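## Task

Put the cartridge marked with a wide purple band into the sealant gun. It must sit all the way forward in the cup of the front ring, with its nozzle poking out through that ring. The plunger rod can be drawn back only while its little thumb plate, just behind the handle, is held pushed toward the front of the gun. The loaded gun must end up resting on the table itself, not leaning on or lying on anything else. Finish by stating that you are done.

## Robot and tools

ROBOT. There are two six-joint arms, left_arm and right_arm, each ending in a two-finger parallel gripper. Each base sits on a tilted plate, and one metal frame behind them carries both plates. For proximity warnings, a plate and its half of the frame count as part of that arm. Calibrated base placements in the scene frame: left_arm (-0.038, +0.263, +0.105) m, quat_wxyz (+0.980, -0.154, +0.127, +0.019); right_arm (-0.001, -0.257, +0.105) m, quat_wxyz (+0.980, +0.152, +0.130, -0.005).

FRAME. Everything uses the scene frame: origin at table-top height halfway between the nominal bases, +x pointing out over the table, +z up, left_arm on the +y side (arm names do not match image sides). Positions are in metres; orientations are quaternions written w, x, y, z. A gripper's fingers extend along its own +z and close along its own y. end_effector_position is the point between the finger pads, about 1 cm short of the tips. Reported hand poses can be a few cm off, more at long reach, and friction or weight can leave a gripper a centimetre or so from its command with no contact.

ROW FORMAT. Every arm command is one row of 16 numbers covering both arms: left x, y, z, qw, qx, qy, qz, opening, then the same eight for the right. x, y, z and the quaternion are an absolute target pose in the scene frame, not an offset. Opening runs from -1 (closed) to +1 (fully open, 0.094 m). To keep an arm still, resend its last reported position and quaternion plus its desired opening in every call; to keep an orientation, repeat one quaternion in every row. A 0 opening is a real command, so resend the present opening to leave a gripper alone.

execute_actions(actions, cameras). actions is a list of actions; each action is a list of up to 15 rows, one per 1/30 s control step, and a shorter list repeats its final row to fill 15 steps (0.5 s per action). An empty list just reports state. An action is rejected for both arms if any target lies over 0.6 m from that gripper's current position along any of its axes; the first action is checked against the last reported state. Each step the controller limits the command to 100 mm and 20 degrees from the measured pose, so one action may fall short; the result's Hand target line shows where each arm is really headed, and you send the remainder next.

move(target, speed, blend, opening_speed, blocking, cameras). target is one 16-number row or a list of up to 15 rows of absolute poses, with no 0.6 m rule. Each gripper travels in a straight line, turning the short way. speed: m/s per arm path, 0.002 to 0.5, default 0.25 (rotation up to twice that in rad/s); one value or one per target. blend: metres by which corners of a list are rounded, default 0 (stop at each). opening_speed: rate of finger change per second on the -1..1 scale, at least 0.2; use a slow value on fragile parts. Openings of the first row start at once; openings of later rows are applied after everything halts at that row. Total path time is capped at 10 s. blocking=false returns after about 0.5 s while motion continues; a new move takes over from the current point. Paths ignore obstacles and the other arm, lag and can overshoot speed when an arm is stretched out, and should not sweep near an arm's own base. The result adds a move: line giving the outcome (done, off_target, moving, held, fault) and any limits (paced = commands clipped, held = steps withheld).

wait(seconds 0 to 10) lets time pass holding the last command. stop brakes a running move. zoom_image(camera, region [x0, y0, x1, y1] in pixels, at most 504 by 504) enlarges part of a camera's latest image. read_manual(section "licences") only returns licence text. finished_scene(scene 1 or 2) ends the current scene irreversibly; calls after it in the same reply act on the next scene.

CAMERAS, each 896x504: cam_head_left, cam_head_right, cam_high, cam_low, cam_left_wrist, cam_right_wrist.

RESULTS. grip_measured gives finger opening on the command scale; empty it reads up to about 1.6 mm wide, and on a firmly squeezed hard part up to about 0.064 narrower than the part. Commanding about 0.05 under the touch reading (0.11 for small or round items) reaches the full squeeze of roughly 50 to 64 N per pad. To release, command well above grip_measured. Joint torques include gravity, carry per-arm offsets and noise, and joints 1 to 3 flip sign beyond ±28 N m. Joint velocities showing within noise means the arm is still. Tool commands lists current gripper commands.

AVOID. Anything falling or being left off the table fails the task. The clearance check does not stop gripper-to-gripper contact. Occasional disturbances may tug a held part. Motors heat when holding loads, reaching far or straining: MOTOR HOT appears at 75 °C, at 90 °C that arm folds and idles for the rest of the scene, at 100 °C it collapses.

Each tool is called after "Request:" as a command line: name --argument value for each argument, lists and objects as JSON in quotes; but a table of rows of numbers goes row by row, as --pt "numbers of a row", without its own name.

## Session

Scene 1 succeeded. Scene 2.

Request:
execute_actions --actions '[]'

Request:
zoom_image --camera "cam_high" --region '[200, 110, 700, 400]'

Request:
zoom_image --camera "cam_head_left" --region '[150, 90, 650, 370]'

Request:
zoom_image --camera "cam_low" --region '[300, 150, 800, 350]'

Scene clock: 0.00 s.
left_arm: end_effector_position=(+0.5790, +0.3218, +0.1273) grip_measured=+1.000 end_effector_quat_wxyz=(+0.259, +0.209, +0.943, -0.015) | right_arm: end_effector_position=(+0.2149, +0.0995, +0.1708) grip_measured=+1.000 end_effector_quat_wxyz=(+0.333, +0.032, +0.940, -0.065)
Joint positions: left_arm=[-0.032 2.174 2.063 -0.7 -0.114 0.591 0.094] | right_arm=[1.428 2.523 1.837 -1.293 0.984 1.613 0.094]
Joint velocities: within noise
Joint torques (N m): no reading
Motor temperatures (°C): left_arm=[22 23 22 19 20 20 19] | right_arm=[21 25 23 21 20 22 22]
Heat: left arm: 23 °C; right arm: 25 °C.
Hand target: left_arm +0.5794, +0.3182, +0.1305; +0.262, +0.211, +0.942, -0.018 | right_arm +0.2157, +0.1015, +0.1781; +0.341, +0.033, +0.938, -0.059
Tool commands: left_gripper/opening=+1.0 right_gripper/opening=+1.0

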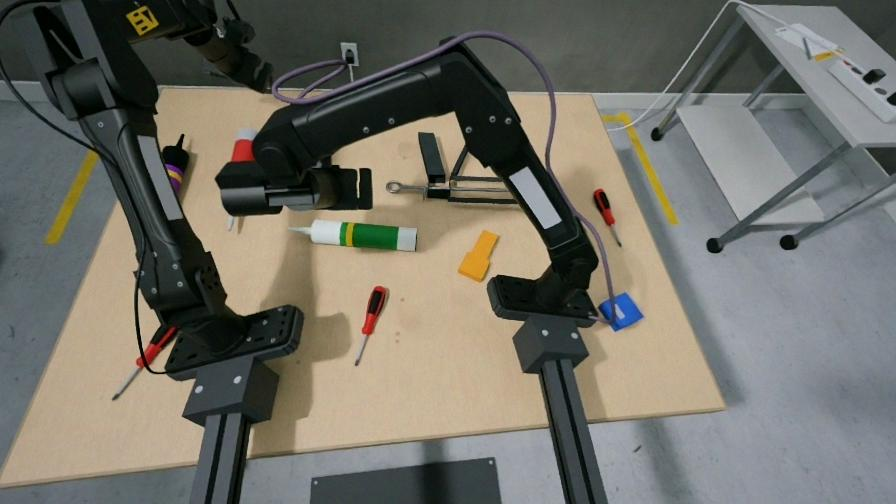

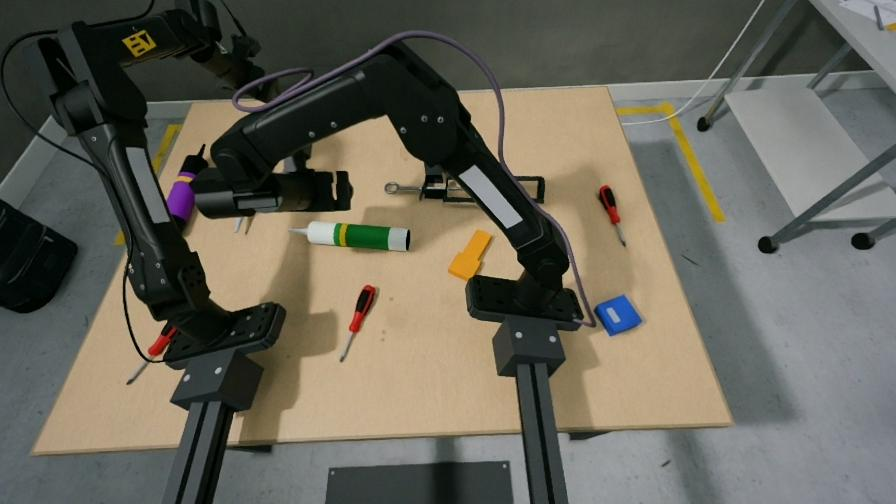

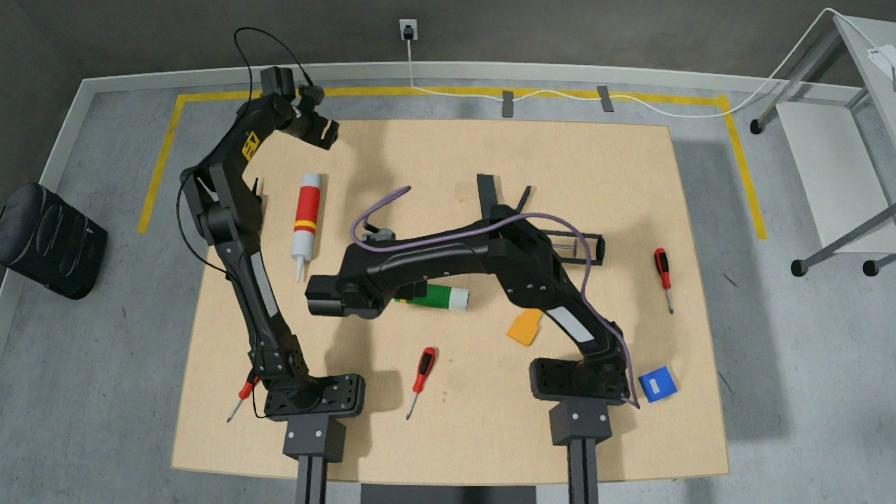

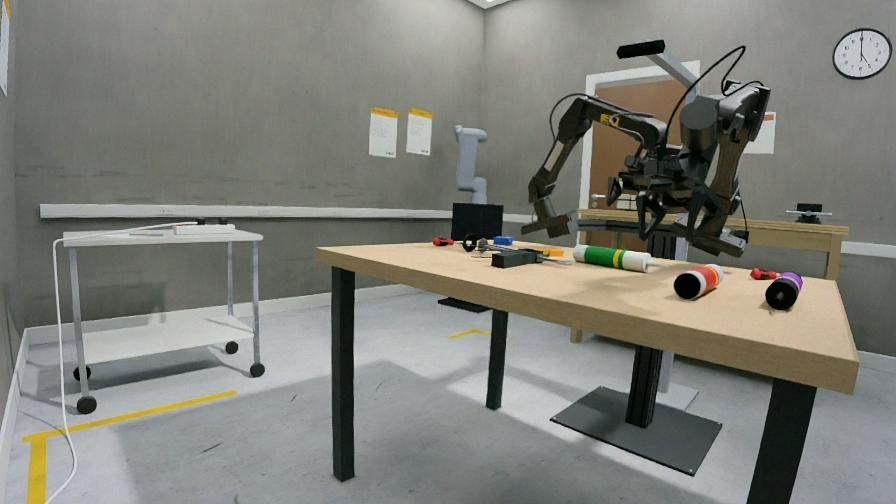

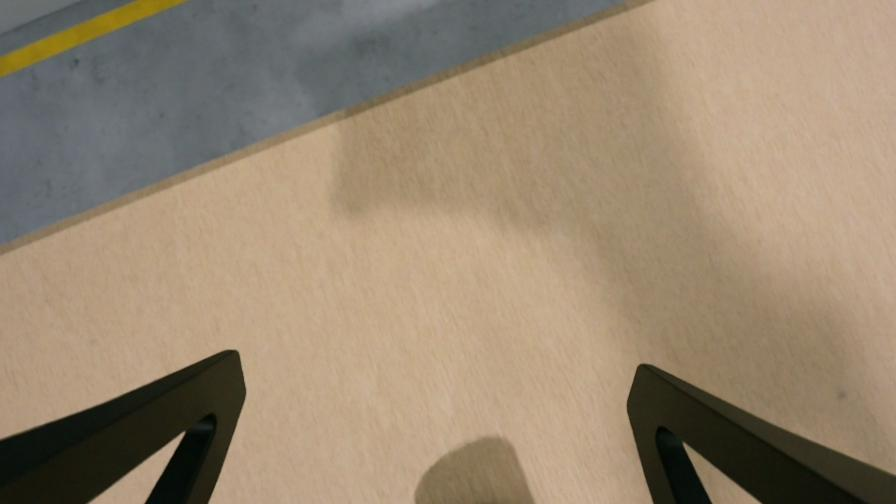

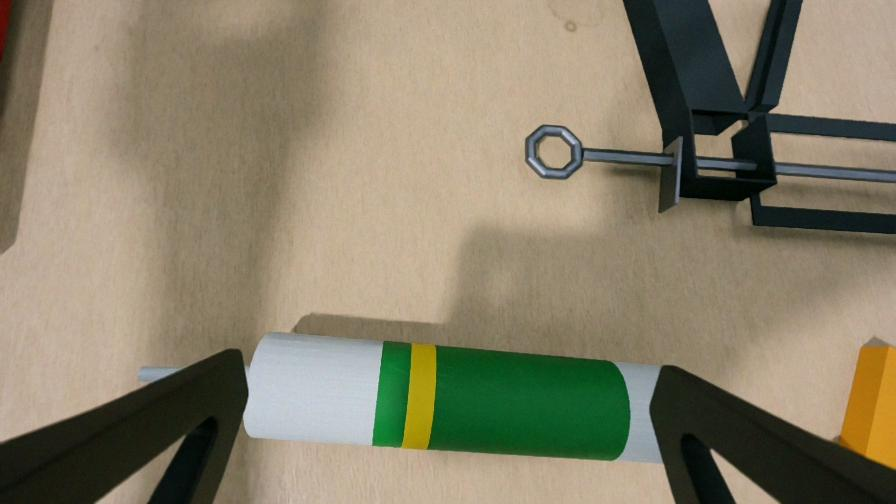

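Scaled by 1.008 from the camera's 896x504 image, which has a finer 1280x720 frame.

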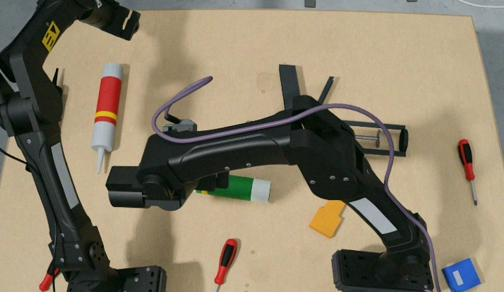

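Scaled by 1.008 from the camera's 896x504 image, which has a finer 1280x720 frame.

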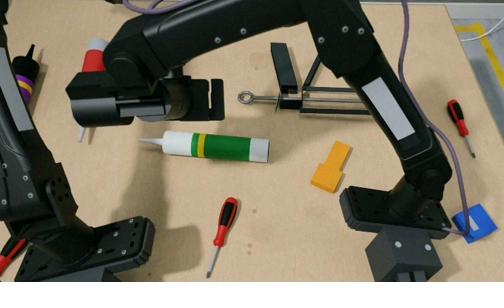

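Scaled by 1.008 from the camera's 896x504 image, which has a finer 1280x720 frame.

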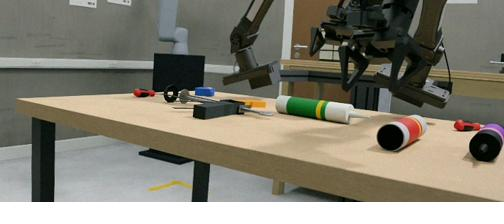

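Request:
move --pt "0.42 0.32 0.22 0 0 1 0 1.0 0.25 -0.05 0.22 0 0 1 0 1.0" --pt "0.34 0.36 0.25 0 0 1 0 1.0 0.22 -0.30 0.22 0 0 1 0 0.5" --speed 0.25 --blend '[0.04,0]'

Request:
zoom_image --camera "cam_high" --region '[200, 110, 700, 400]'

Request:
zoom_image --camera "cam_low" --region '[420, 200, 840, 320]'

Scene clock: 15.83 s.
left_arm: end_effector_position=(+0.3463, +0.3562, +0.2491) grip_measured=+1.000 end_effector_quat_wxyz=(+0.003, -0.003, +1.000, -0.002) | right_arm: end_effector_position=(+0.2267, -0.2999, +0.2231) grip_measured=+0.502 end_effector_quat_wxyz=(+0.009, +0.005, +1.000, -0.001)
Joint positions: left_arm=[-0.127 1.666 1.859 -1.528 -0.33 -0.053 0.094] | right_arm=[0.393 1.083 1.083 -1.42 0.39 0.36 0.071]
Joint velocities: within noise
Joint torques (N m): left_arm=[-1.88 -11 3.69 0.21 0 0.11] | right_arm=[0.51 -2.81 4.37 0.2 -0.09 -0.04]
Motor temperatures (°C): left_arm=[23 31 24 20 20 20 19] | right_arm=[21 27 24 21 21 22 22]
Heat: left arm: 31 °C; right arm: 27 °C.
Hand target: left_arm +0.3401, +0.3599, +0.2500; +0.000, +0.000, +1.000, +0.000 | right_arm +0.2201, -0.3000, +0.2201; +0.000, +0.000, +1.000, +0.000
Off the commanded pose: left_arm 0.007 m, 0 deg | right_arm 0.007 m, 1 deg.
move: done

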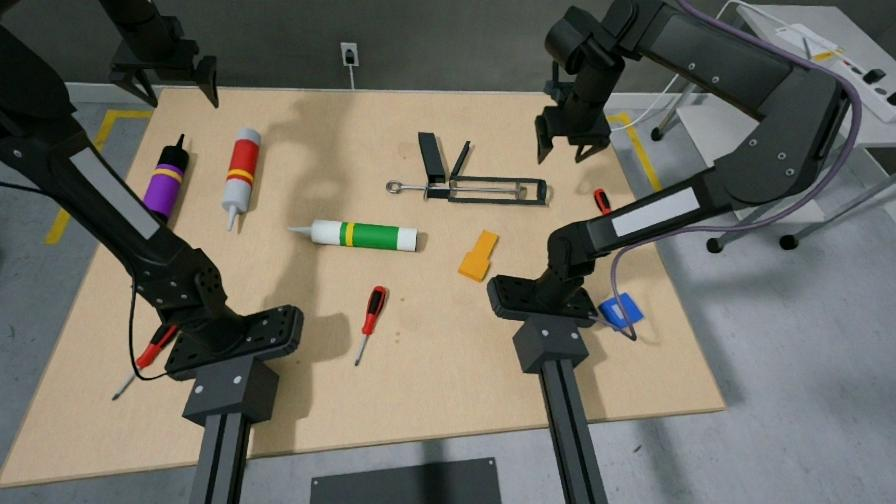

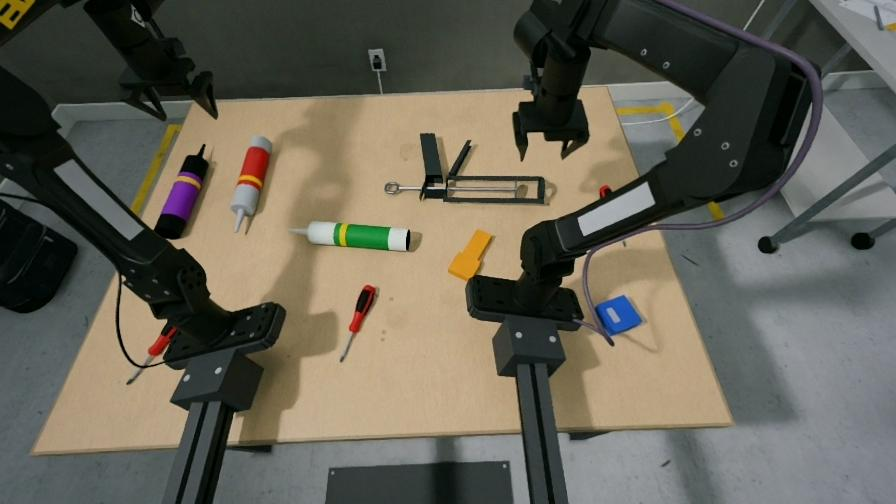

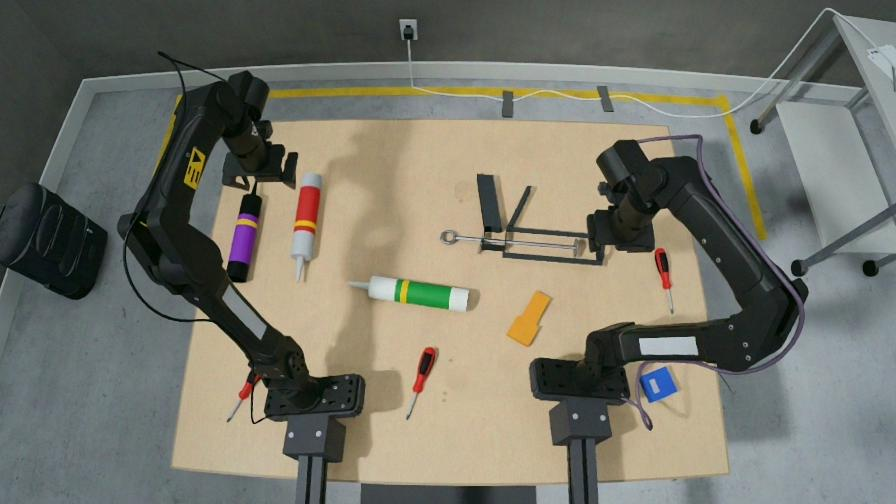

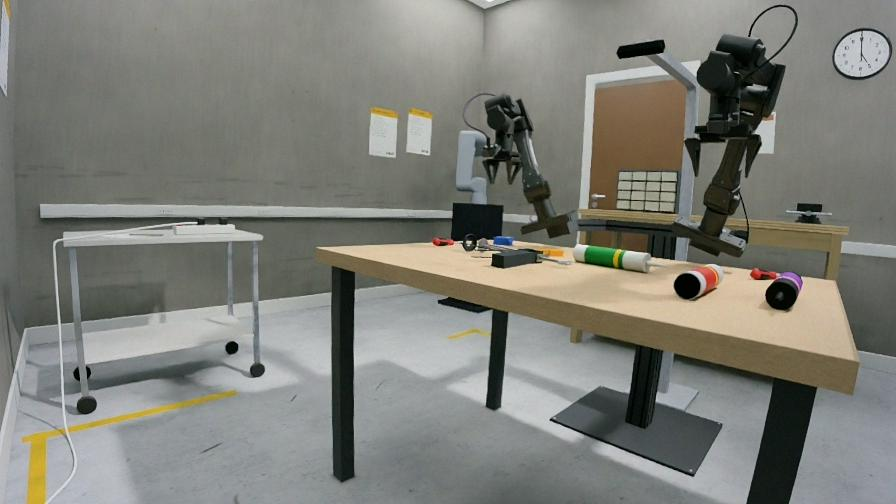

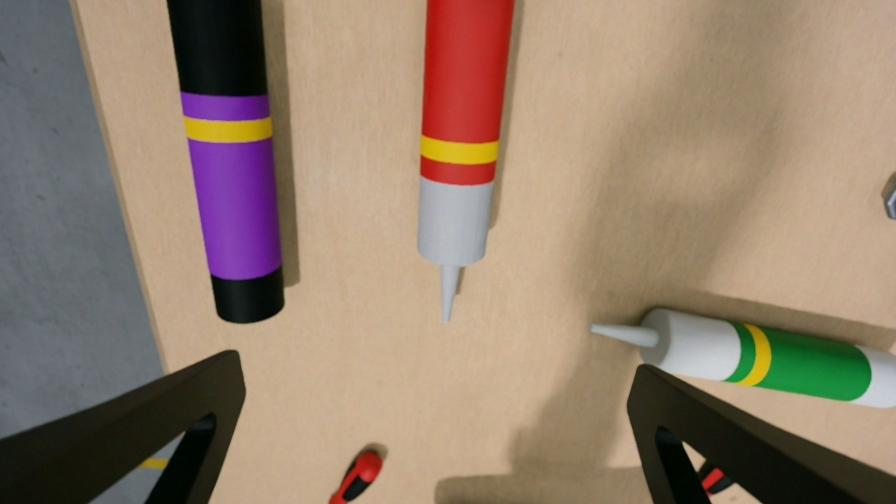

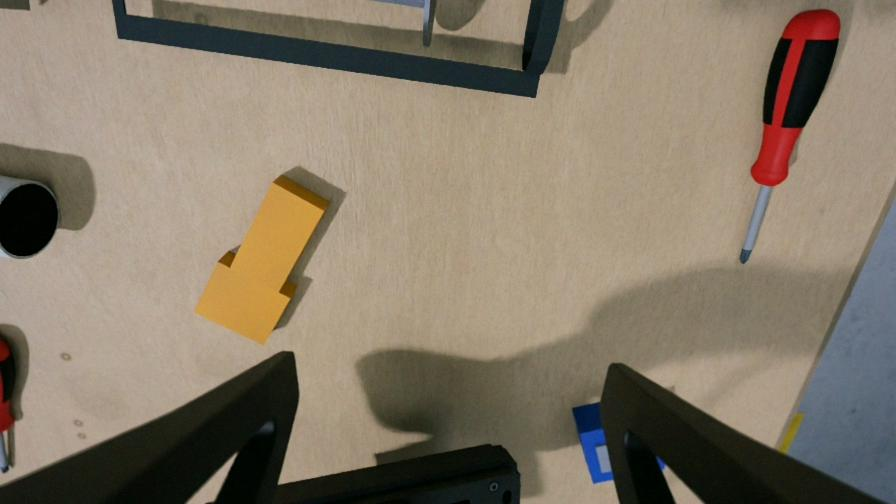

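Scaled by 1.008 from the camera's 896x504 image, which has a finer 1280x720 frame.

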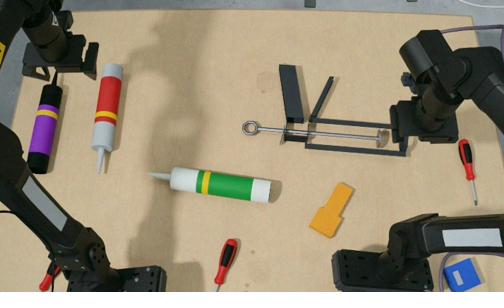

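Scaled by 1.200 from the camera's 896x504 image, which has a finer 1280x720 frame.

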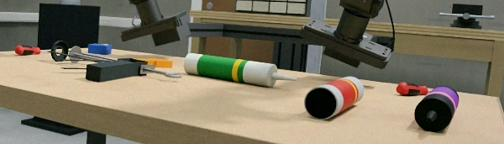

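Request:
move --pt "0.375 0.342 0.12 0 0 1 0 0.9 0.28 -0.20 0.2 0 0.0436 0.999 0 0.9" --speed 0.2 --cameras '["cam_left_wrist","cam_right_wrist","cam_high"]'

Scene clock: 94.50 s.
left_arm: end_effector_position=(+0.3768, +0.3434, +0.1283) grip_measured=+0.902 end_effector_quat_wxyz=(+0.008, -0.004, +1.000, +0.005) | right_arm: end_effector_position=(+0.2683, -0.2056, +0.1928) grip_measured=+0.898 end_effector_quat_wxyz=(-0.020, +0.037, +0.999, -0.008)
Joint positions: left_arm=[-0.051 1.785 1.551 -1.065 -0.324 0.025 0.089] | right_arm=[0.62 1.481 1.189 -1.287 0.39 0.693 0.089]
Joint velocities: within noise
Joint torques (N m): left_arm=[-2.28 -9.4 4.44 0.35 0.13 0.11] | right_arm=[2.73 -3.85 9.31 0.32 0.1 0.06]
Motor temperatures (°C): left_arm=[22 28 23 20 20 20 19] | right_arm=[21 26 24 21 20 22 22]
Heat: left arm: 28 °C; right arm: 26 °C.
Hand target: left_arm +0.3749, +0.3420, +0.1202; +0.000, +0.000, +1.000, +0.000 | right_arm +0.2796, -0.2002, +0.2002; +0.000, +0.044, +0.999, +0.000
Off the commanded pose: left_arm 0.009 m, 1 deg | right_arm 0.015 m, 3 deg.
move: off_target (right_arm)
Images, in order (width x height): cam_high 896x504, cam_left_wrist 896x504, cam_right_wrist 896x504.

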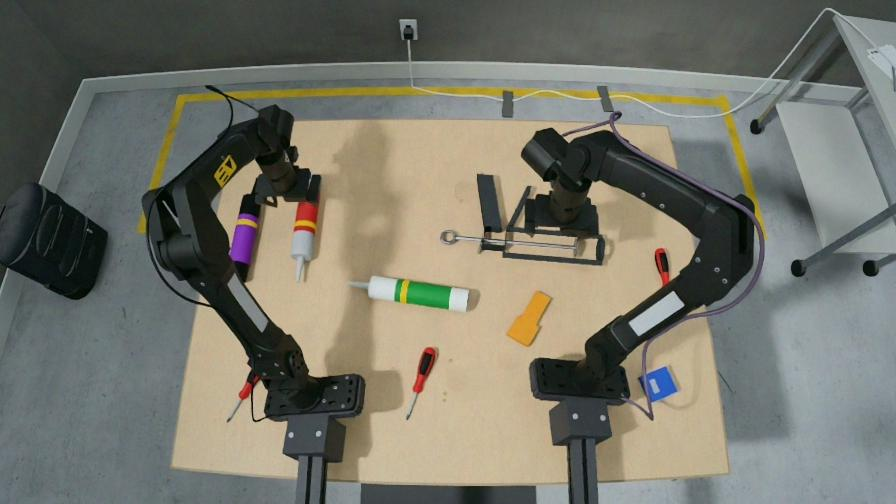

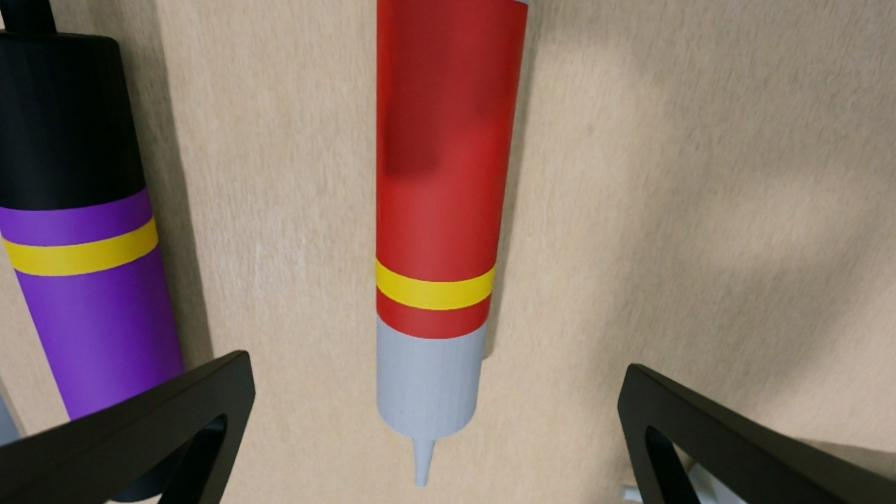

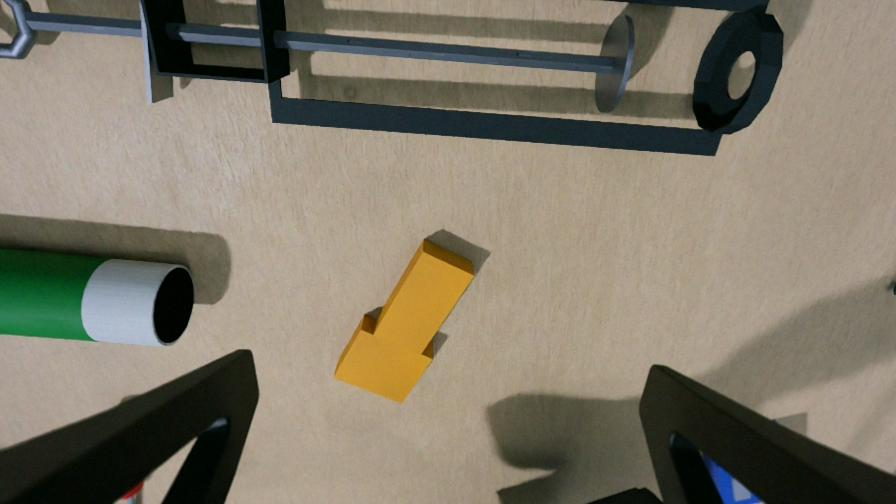

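Request:
move --pt "0.376 0.342 0.07 0 0 1 0 0.7 0.32 -0.13 0.16 0 0.0436 0.999 0 0.9" --pt "0.374 0.342 0.022 0 0 1 0 0.7 0.32 -0.13 0.15 0 0.0436 0.999 0 0.9" --speed 0.12 --blend '[0.02,0]' --cameras '["cam_left_wrist","cam_right_wrist"]'

Scene clock: 113.83 s.
left_arm: end_effector_position=(+0.3793, +0.3446, +0.0326) grip_measured=+0.702 end_effector_quat_wxyz=(+0.011, -0.006, +1.000, +0.006) | right_arm: end_effector_position=(+0.3139, -0.1342, +0.1503) grip_measured=+0.898 end_effector_quat_wxyz=(-0.010, +0.043, +0.999, +0.000)
Joint positions: left_arm=[0.031 1.924 1.377 -0.72 -0.303 0.107 0.08] | right_arm=[0.663 1.789 1.322 -1.1 0.39 0.74 0.089]
Joint velocities: within noise
Joint torques (N m): left_arm=[-2.47 -9.5 3.7 0.39 0.12 0.13] | right_arm=[3.11 -5.35 7.25 0.35 0.11 0.03]
Motor temperatures (°C): left_arm=[22 28 23 20 20 20 19] | right_arm=[21 26 25 21 20 22 22]
Heat: left arm: 28 °C; right arm: 26 °C.
Hand target: left_arm +0.3737, +0.3420, +0.0223; +0.000, +0.000, +1.000, +0.000 | right_arm +0.3199, -0.1301, +0.1502; +0.000, +0.044, +0.999, +0.000
Off the commanded pose: left_arm 0.012 m, 2 deg | right_arm 0.007 m, 1 deg.
move: off_target (left_arm)
Images, in order (width x height): cam_left_wrist 896x504, cam_right_wrist 896x504.

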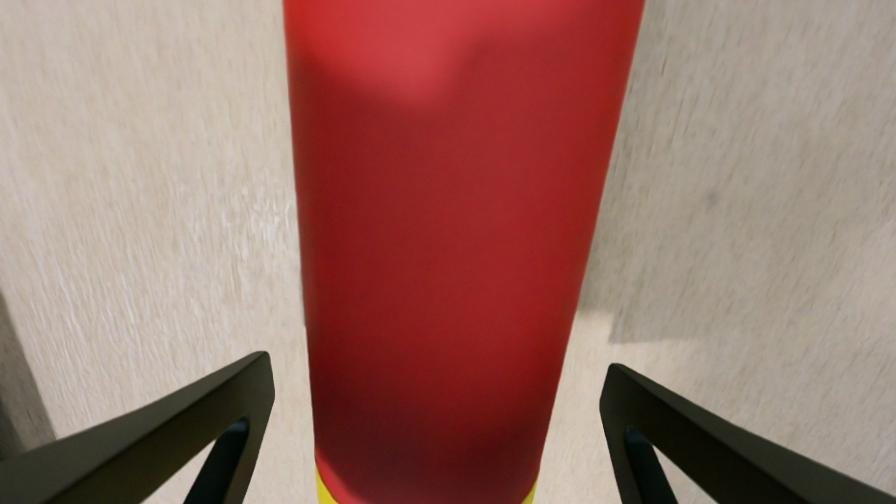

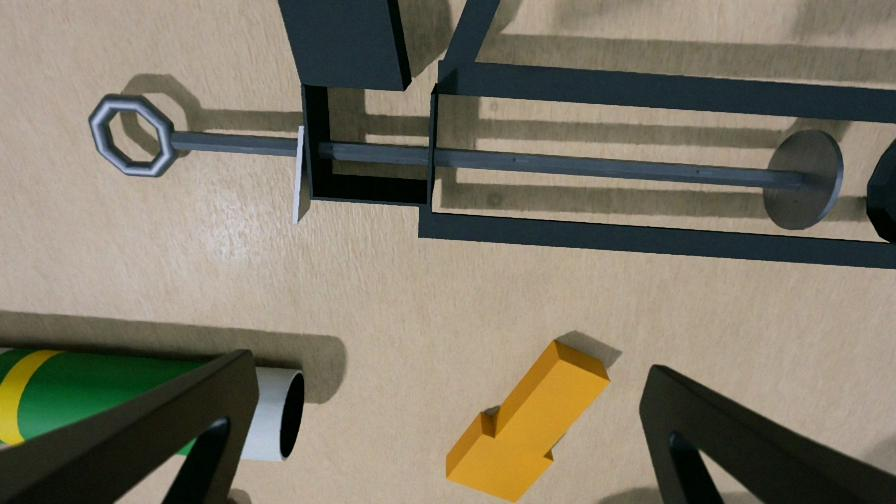

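Request:
move --pt "0.374 0.342 0.022 0 0 1 0 -0.2 0.32 -0.13 0.15 0 0.0436 0.999 0 0.9" --pt "0.374 0.345 0.06 0 0 1 0 -0.2 0.32 -0.13 0.15 0 0.0436 0.999 0 0.9" --pt "0.374 0.389 0.055 0 0 1 0 -0.2 0.32 -0.13 0.15 0 0.0436 0.999 0 0.9" --pt "0.374 0.389 0.022 0 0 1 0 -0.2 0.32 -0.13 0.15 0 0.0436 0.999 0 0.9" --speed 0.08 --blend '[0,0.01,0.01,0]' --opening_speed 0.8 --cameras '["cam_left_wrist","cam_high","cam_low"]'

Scene clock: 123.87 s.
left_arm: end_effector_position=(+0.3764, +0.3903, +0.0330) grip_measured=+0.024 end_effector_quat_wxyz=(+0.007, -0.004, +1.000, +0.004) | right_arm: end_effector_position=(+0.3140, -0.1341, +0.1503) grip_measured=+0.898 end_effector_quat_wxyz=(-0.009, +0.043, +0.999, +0.000)
Joint positions: left_arm=[0.149 1.913 1.418 -0.749 -0.264 0.224 0.048] | right_arm=[0.663 1.789 1.322 -1.099 0.39 0.74 0.089]
Joint velocities: within noise
Joint torques (N m): left_arm=[-2.09 -9.55 4.08 0.43 0.1 0.14] | right_arm=[3.11 -5.35 7.28 0.37 0.11 0.02]
Motor temperatures (°C): left_arm=[22 28 23 20 20 20 19] | right_arm=[21 26 25 21 20 22 22]
Heat: left arm: 28 °C; right arm: 26 °C.
Hand target: left_arm +0.3737, +0.3888, +0.0222; +0.000, +0.000, +1.000, +0.000 | right_arm +0.3199, -0.1301, +0.1502; +0.000, +0.044, +0.999, +0.000
Off the commanded pose: left_arm 0.011 m, 1 deg | right_arm 0.007 m, 1 deg.
move: off_target (left_arm)
Images, in order (width x height): cam_high 896x504, cam_low 896x504, cam_left_wrist 896x504.

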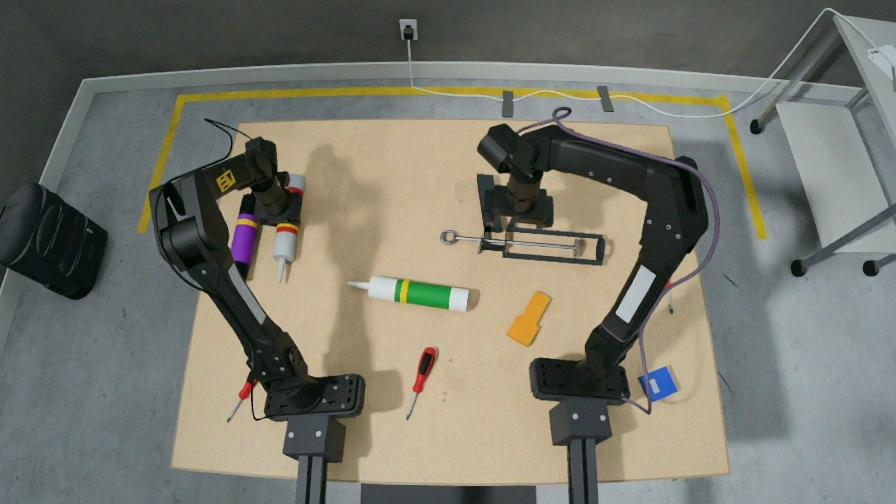

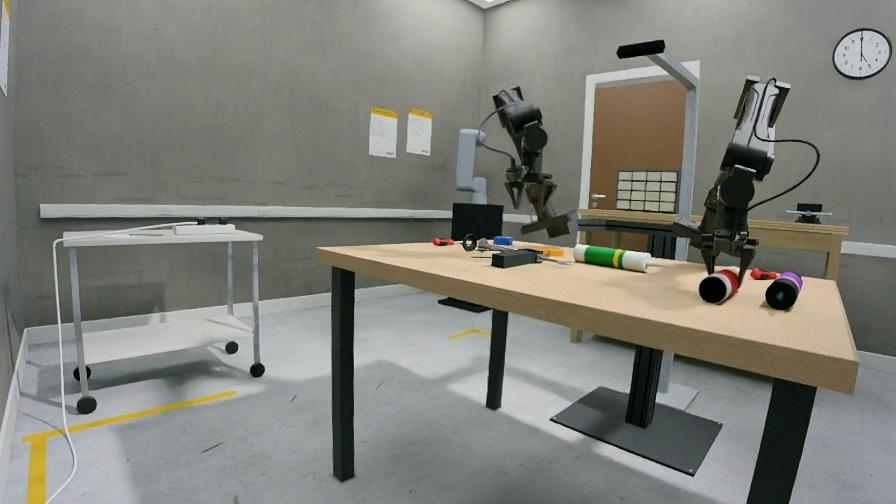

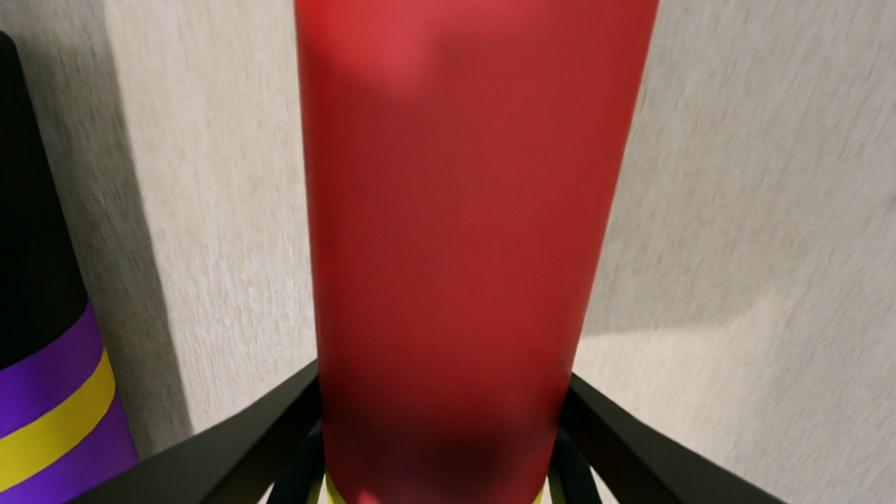

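Request:
move --pt "0.374 0.389 0.024 0 0 1 0 0.4 0.323 -0.096 0.12 0 0.0436 0.999 0 1.0" --pt "0.374 0.389 0.12 0 0 1 0 0.4 0.323 -0.096 0.11 0 0.0436 0.999 0 1.0" --pt "0.37 0.10 0.15 0 -0.6225 0.7826 0 0.4 0.323 -0.096 0.10 0 0.0436 0.999 0 1.0" --speed '[0.1,0.1,0.25]' --blend '[0,0.03,0]'

Scene clock: 147.63 s.
left_arm: end_effector_position=(+0.3717, +0.1048, +0.1529) grip_measured=+0.398 end_effector_quat_wxyz=(-0.005, -0.627, +0.779, -0.012) | right_arm: end_effector_position=(+0.3251, -0.0949, +0.1078) grip_measured=+0.998 end_effector_quat_wxyz=(+0.001, +0.049, +0.999, +0.009)
Joint positions: left_arm=[-0.63 2.136 1.853 -1.233 -0.384 -1.932 0.066] | right_arm=[0.68 1.941 1.322 -0.924 0.39 0.759 0.094]
Joint velocities: within noise
Joint torques (N m): left_arm=[-6.15 -9.11 6.93 0.09 -0.14 -0.13] | right_arm=[2.99 -6.13 4.56 0.43 0.11 -0.04]
Motor temperatures (°C): left_arm=[23 28 24 20 20 20 20] | right_arm=[22 27 25 21 20 22 22]
Heat: left arm: 28 °C; right arm: 27 °C.
Hand target: left_arm +0.3699, +0.1001, +0.1499; +0.000, -0.622, +0.783, -0.001 | right_arm +0.3229, -0.0961, +0.1001; +0.000, +0.044, +0.999, +0.000
Off the commanded pose: left_arm 0.006 m, 2 deg | right_arm 0.008 m, 1 deg.
move: done

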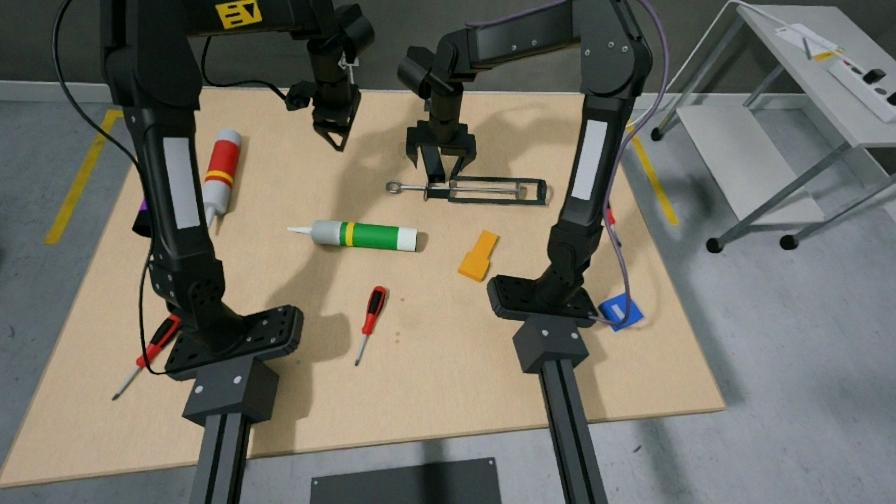

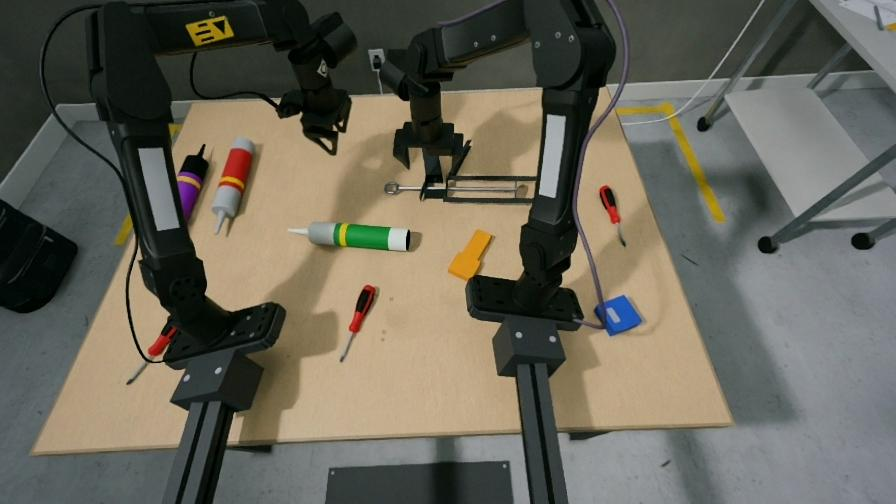

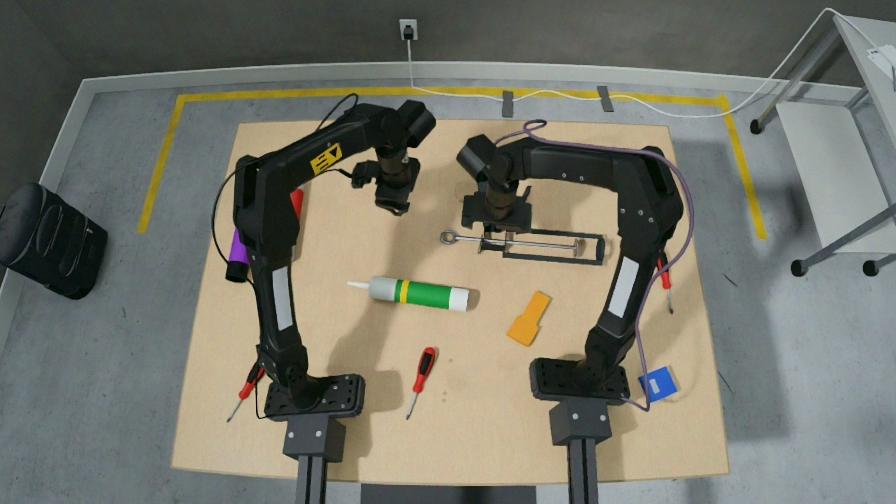

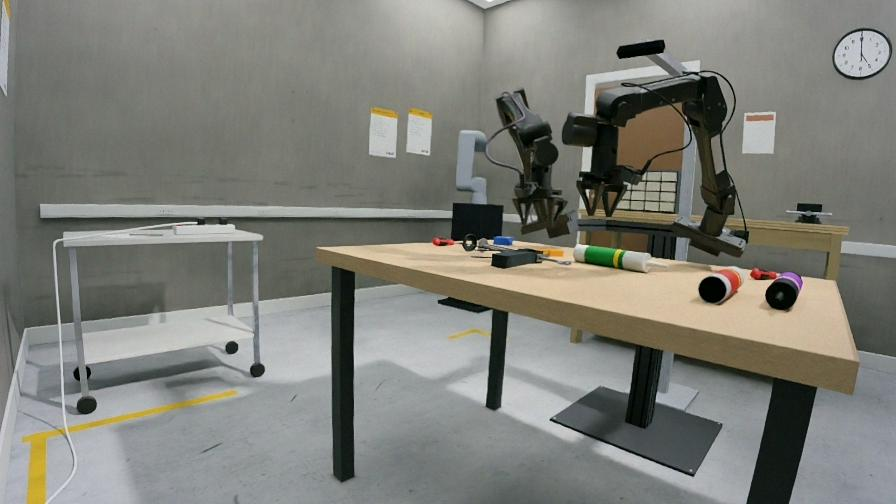

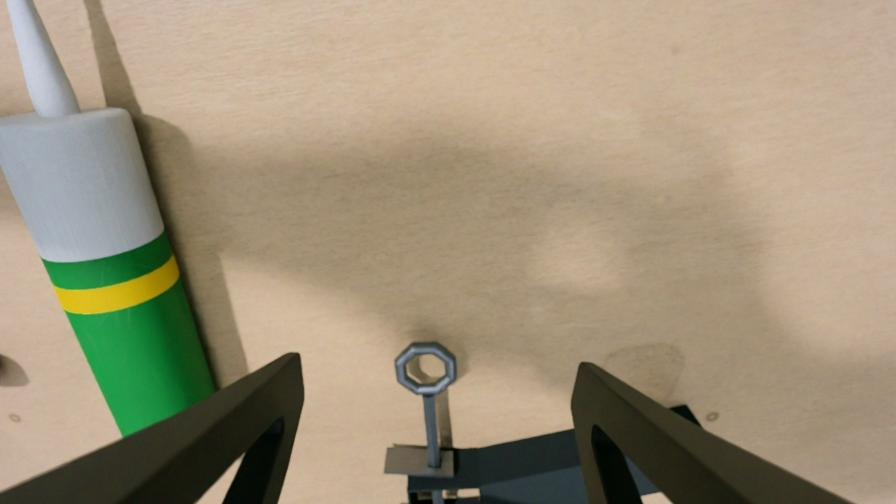

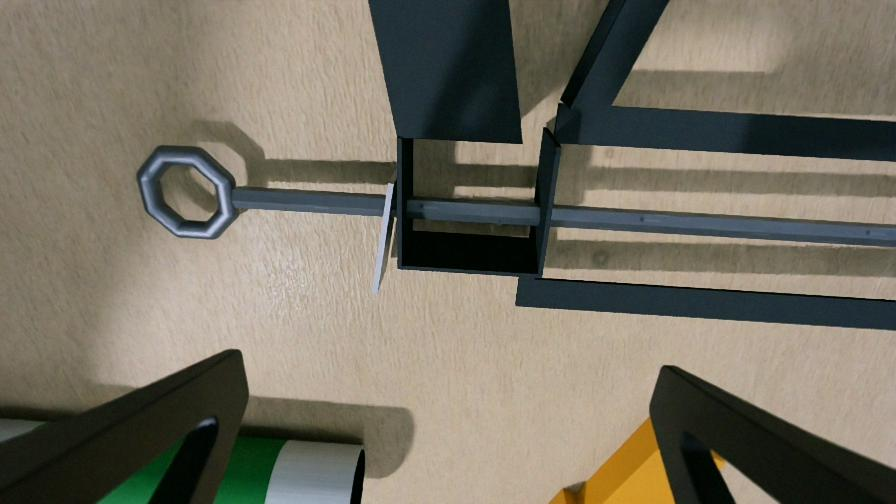

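Request:
move --pt "0.37 0.10 0.15 0 -0.6225 0.7826 0 0.4 0.3215 -0.1025 0.055 0 0.0436 0.999 0 1.0" --pt "0.355 0.05 0.12 -0.2296 -0.4460 0.8568 -0.1195 0.4 0.3215 -0.1025 0.055 0 0.0436 0.999 0 1.0" --speed '[0.1,0.2]' --cameras '["cam_left_wrist","cam_right_wrist","cam_head_right"]'

Scene clock: 179.40 s.
left_arm: end_effector_position=(+0.3557, +0.0509, +0.1267) grip_measured=+0.398 end_effector_quat_wxyz=(-0.218, -0.450, +0.857, -0.125) | right_arm: end_effector_position=(+0.3252, -0.1013, +0.0615) grip_measured=+0.998 end_effector_quat_wxyz=(+0.001, +0.050, +0.999, +0.008)
Joint positions: left_arm=[-0.524 2.25 1.909 -1.198 0.11 -1.443 0.066] | right_arm=[0.615 1.995 1.22 -0.743 0.39 0.692 0.094]
Joint velocities: within noise
Joint torques (N m): left_arm=[-4.33 -9.99 6.72 0.01 0.45 0.13] | right_arm=[3.18 -6.64 3.84 0.42 0.1 -0.05]
Motor temperatures (°C): left_arm=[24 30 24 20 20 20 19] | right_arm=[22 27 25 21 20 22 22]
Heat: left arm: 30 °C; right arm: 27 °C.
Hand target: left_arm +0.3549, +0.0500, +0.1201; -0.229, -0.446, +0.857, -0.120 | right_arm +0.3214, -0.1026, +0.0552; +0.000, +0.044, +0.999, +0.000
Off the commanded pose: left_arm 0.007 m, 2 deg | right_arm 0.008 m, 1 deg.
move: done
Images, in order (width x height): cam_head_right 896x504, cam_left_wrist 896x504, cam_right_wrist 896x504.

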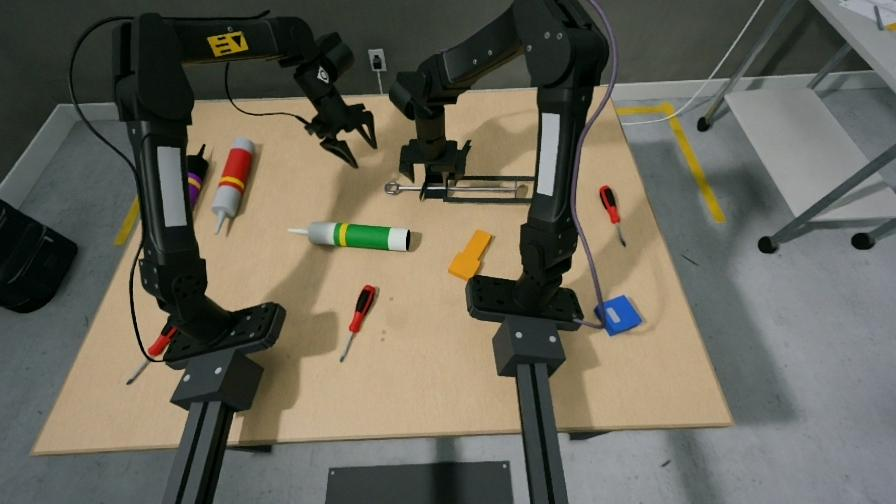

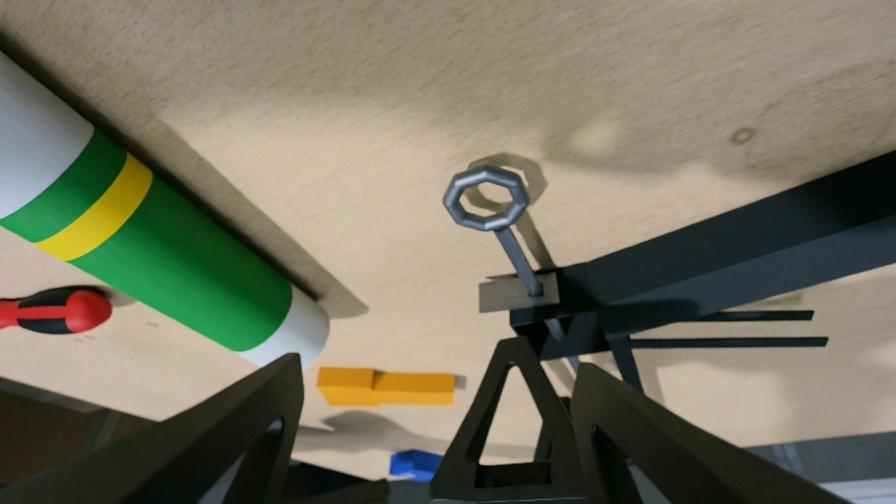

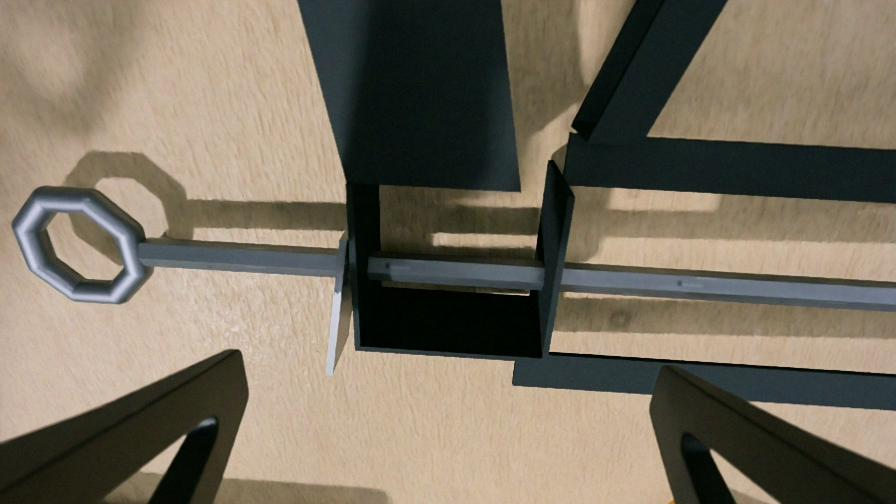

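Request:
move --pt "0.352 0.025 0.09 -0.2296 -0.4460 0.8568 -0.1195 0.4 0.3215 -0.1025 0.024 0 0.0436 0.999 0 1.0" --speed 0.06 --cameras '["cam_left_wrist","cam_right_wrist","cam_head_right"]'

Scene clock: 186.60 s.
left_arm: end_effector_position=(+0.3567, +0.0356, +0.0957) grip_measured=+0.398 end_effector_quat_wxyz=(-0.221, -0.449, +0.857, -0.122) | right_arm: end_effector_position=(+0.3253, -0.1015, +0.0315) grip_measured=+0.998 end_effector_quat_wxyz=(+0.001, +0.050, +0.999, +0.006)
Joint positions: left_arm=[-0.524 2.328 1.909 -1.129 0.111 -1.443 0.066] | right_arm=[0.582 2.056 1.183 -0.634 0.39 0.657 0.094]
Joint velocities: within noise
Joint torques (N m): left_arm=[-6.52 -10.47 5.61 0.18 0.43 -0.11] | right_arm=[3.12 -6.58 3.43 0.51 0.08 -0.07]
Motor temperatures (°C): left_arm=[24 30 24 20 21 20 19] | right_arm=[22 27 25 21 20 22 22]
Heat: left arm: 30 °C; right arm: 27 °C.
Hand target: left_arm +0.3517, +0.0252, +0.0902; -0.230, -0.446, +0.857, -0.120 | right_arm +0.3214, -0.1026, +0.0242; +0.000, +0.044, +0.999, +0.000
Off the commanded pose: left_arm 0.013 m, 1 deg | right_arm 0.008 m, 1 deg.
move: off_target (left_arm)
Images, in order (width x height): cam_head_right 896x504, cam_left_wrist 896x504, cam_right_wrist 896x504.

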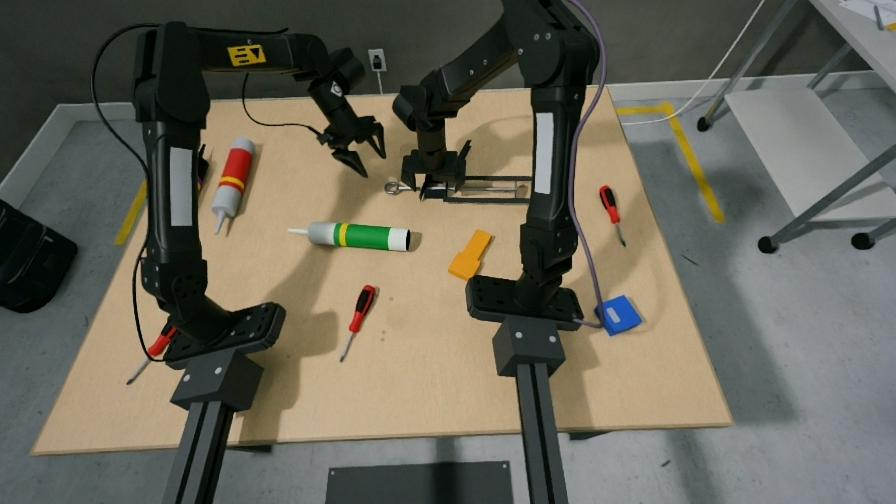

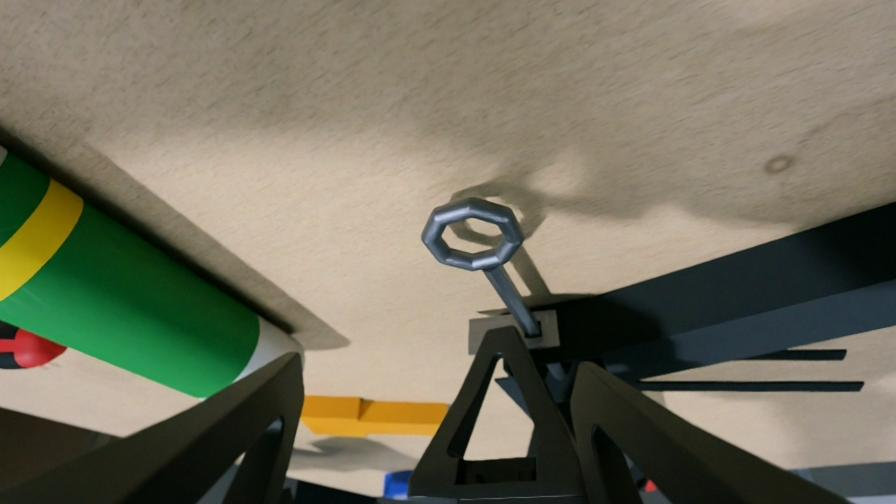

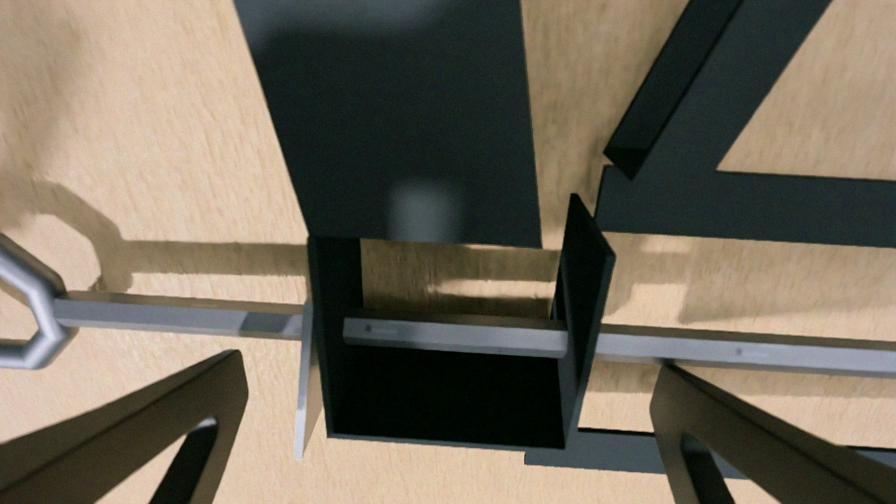

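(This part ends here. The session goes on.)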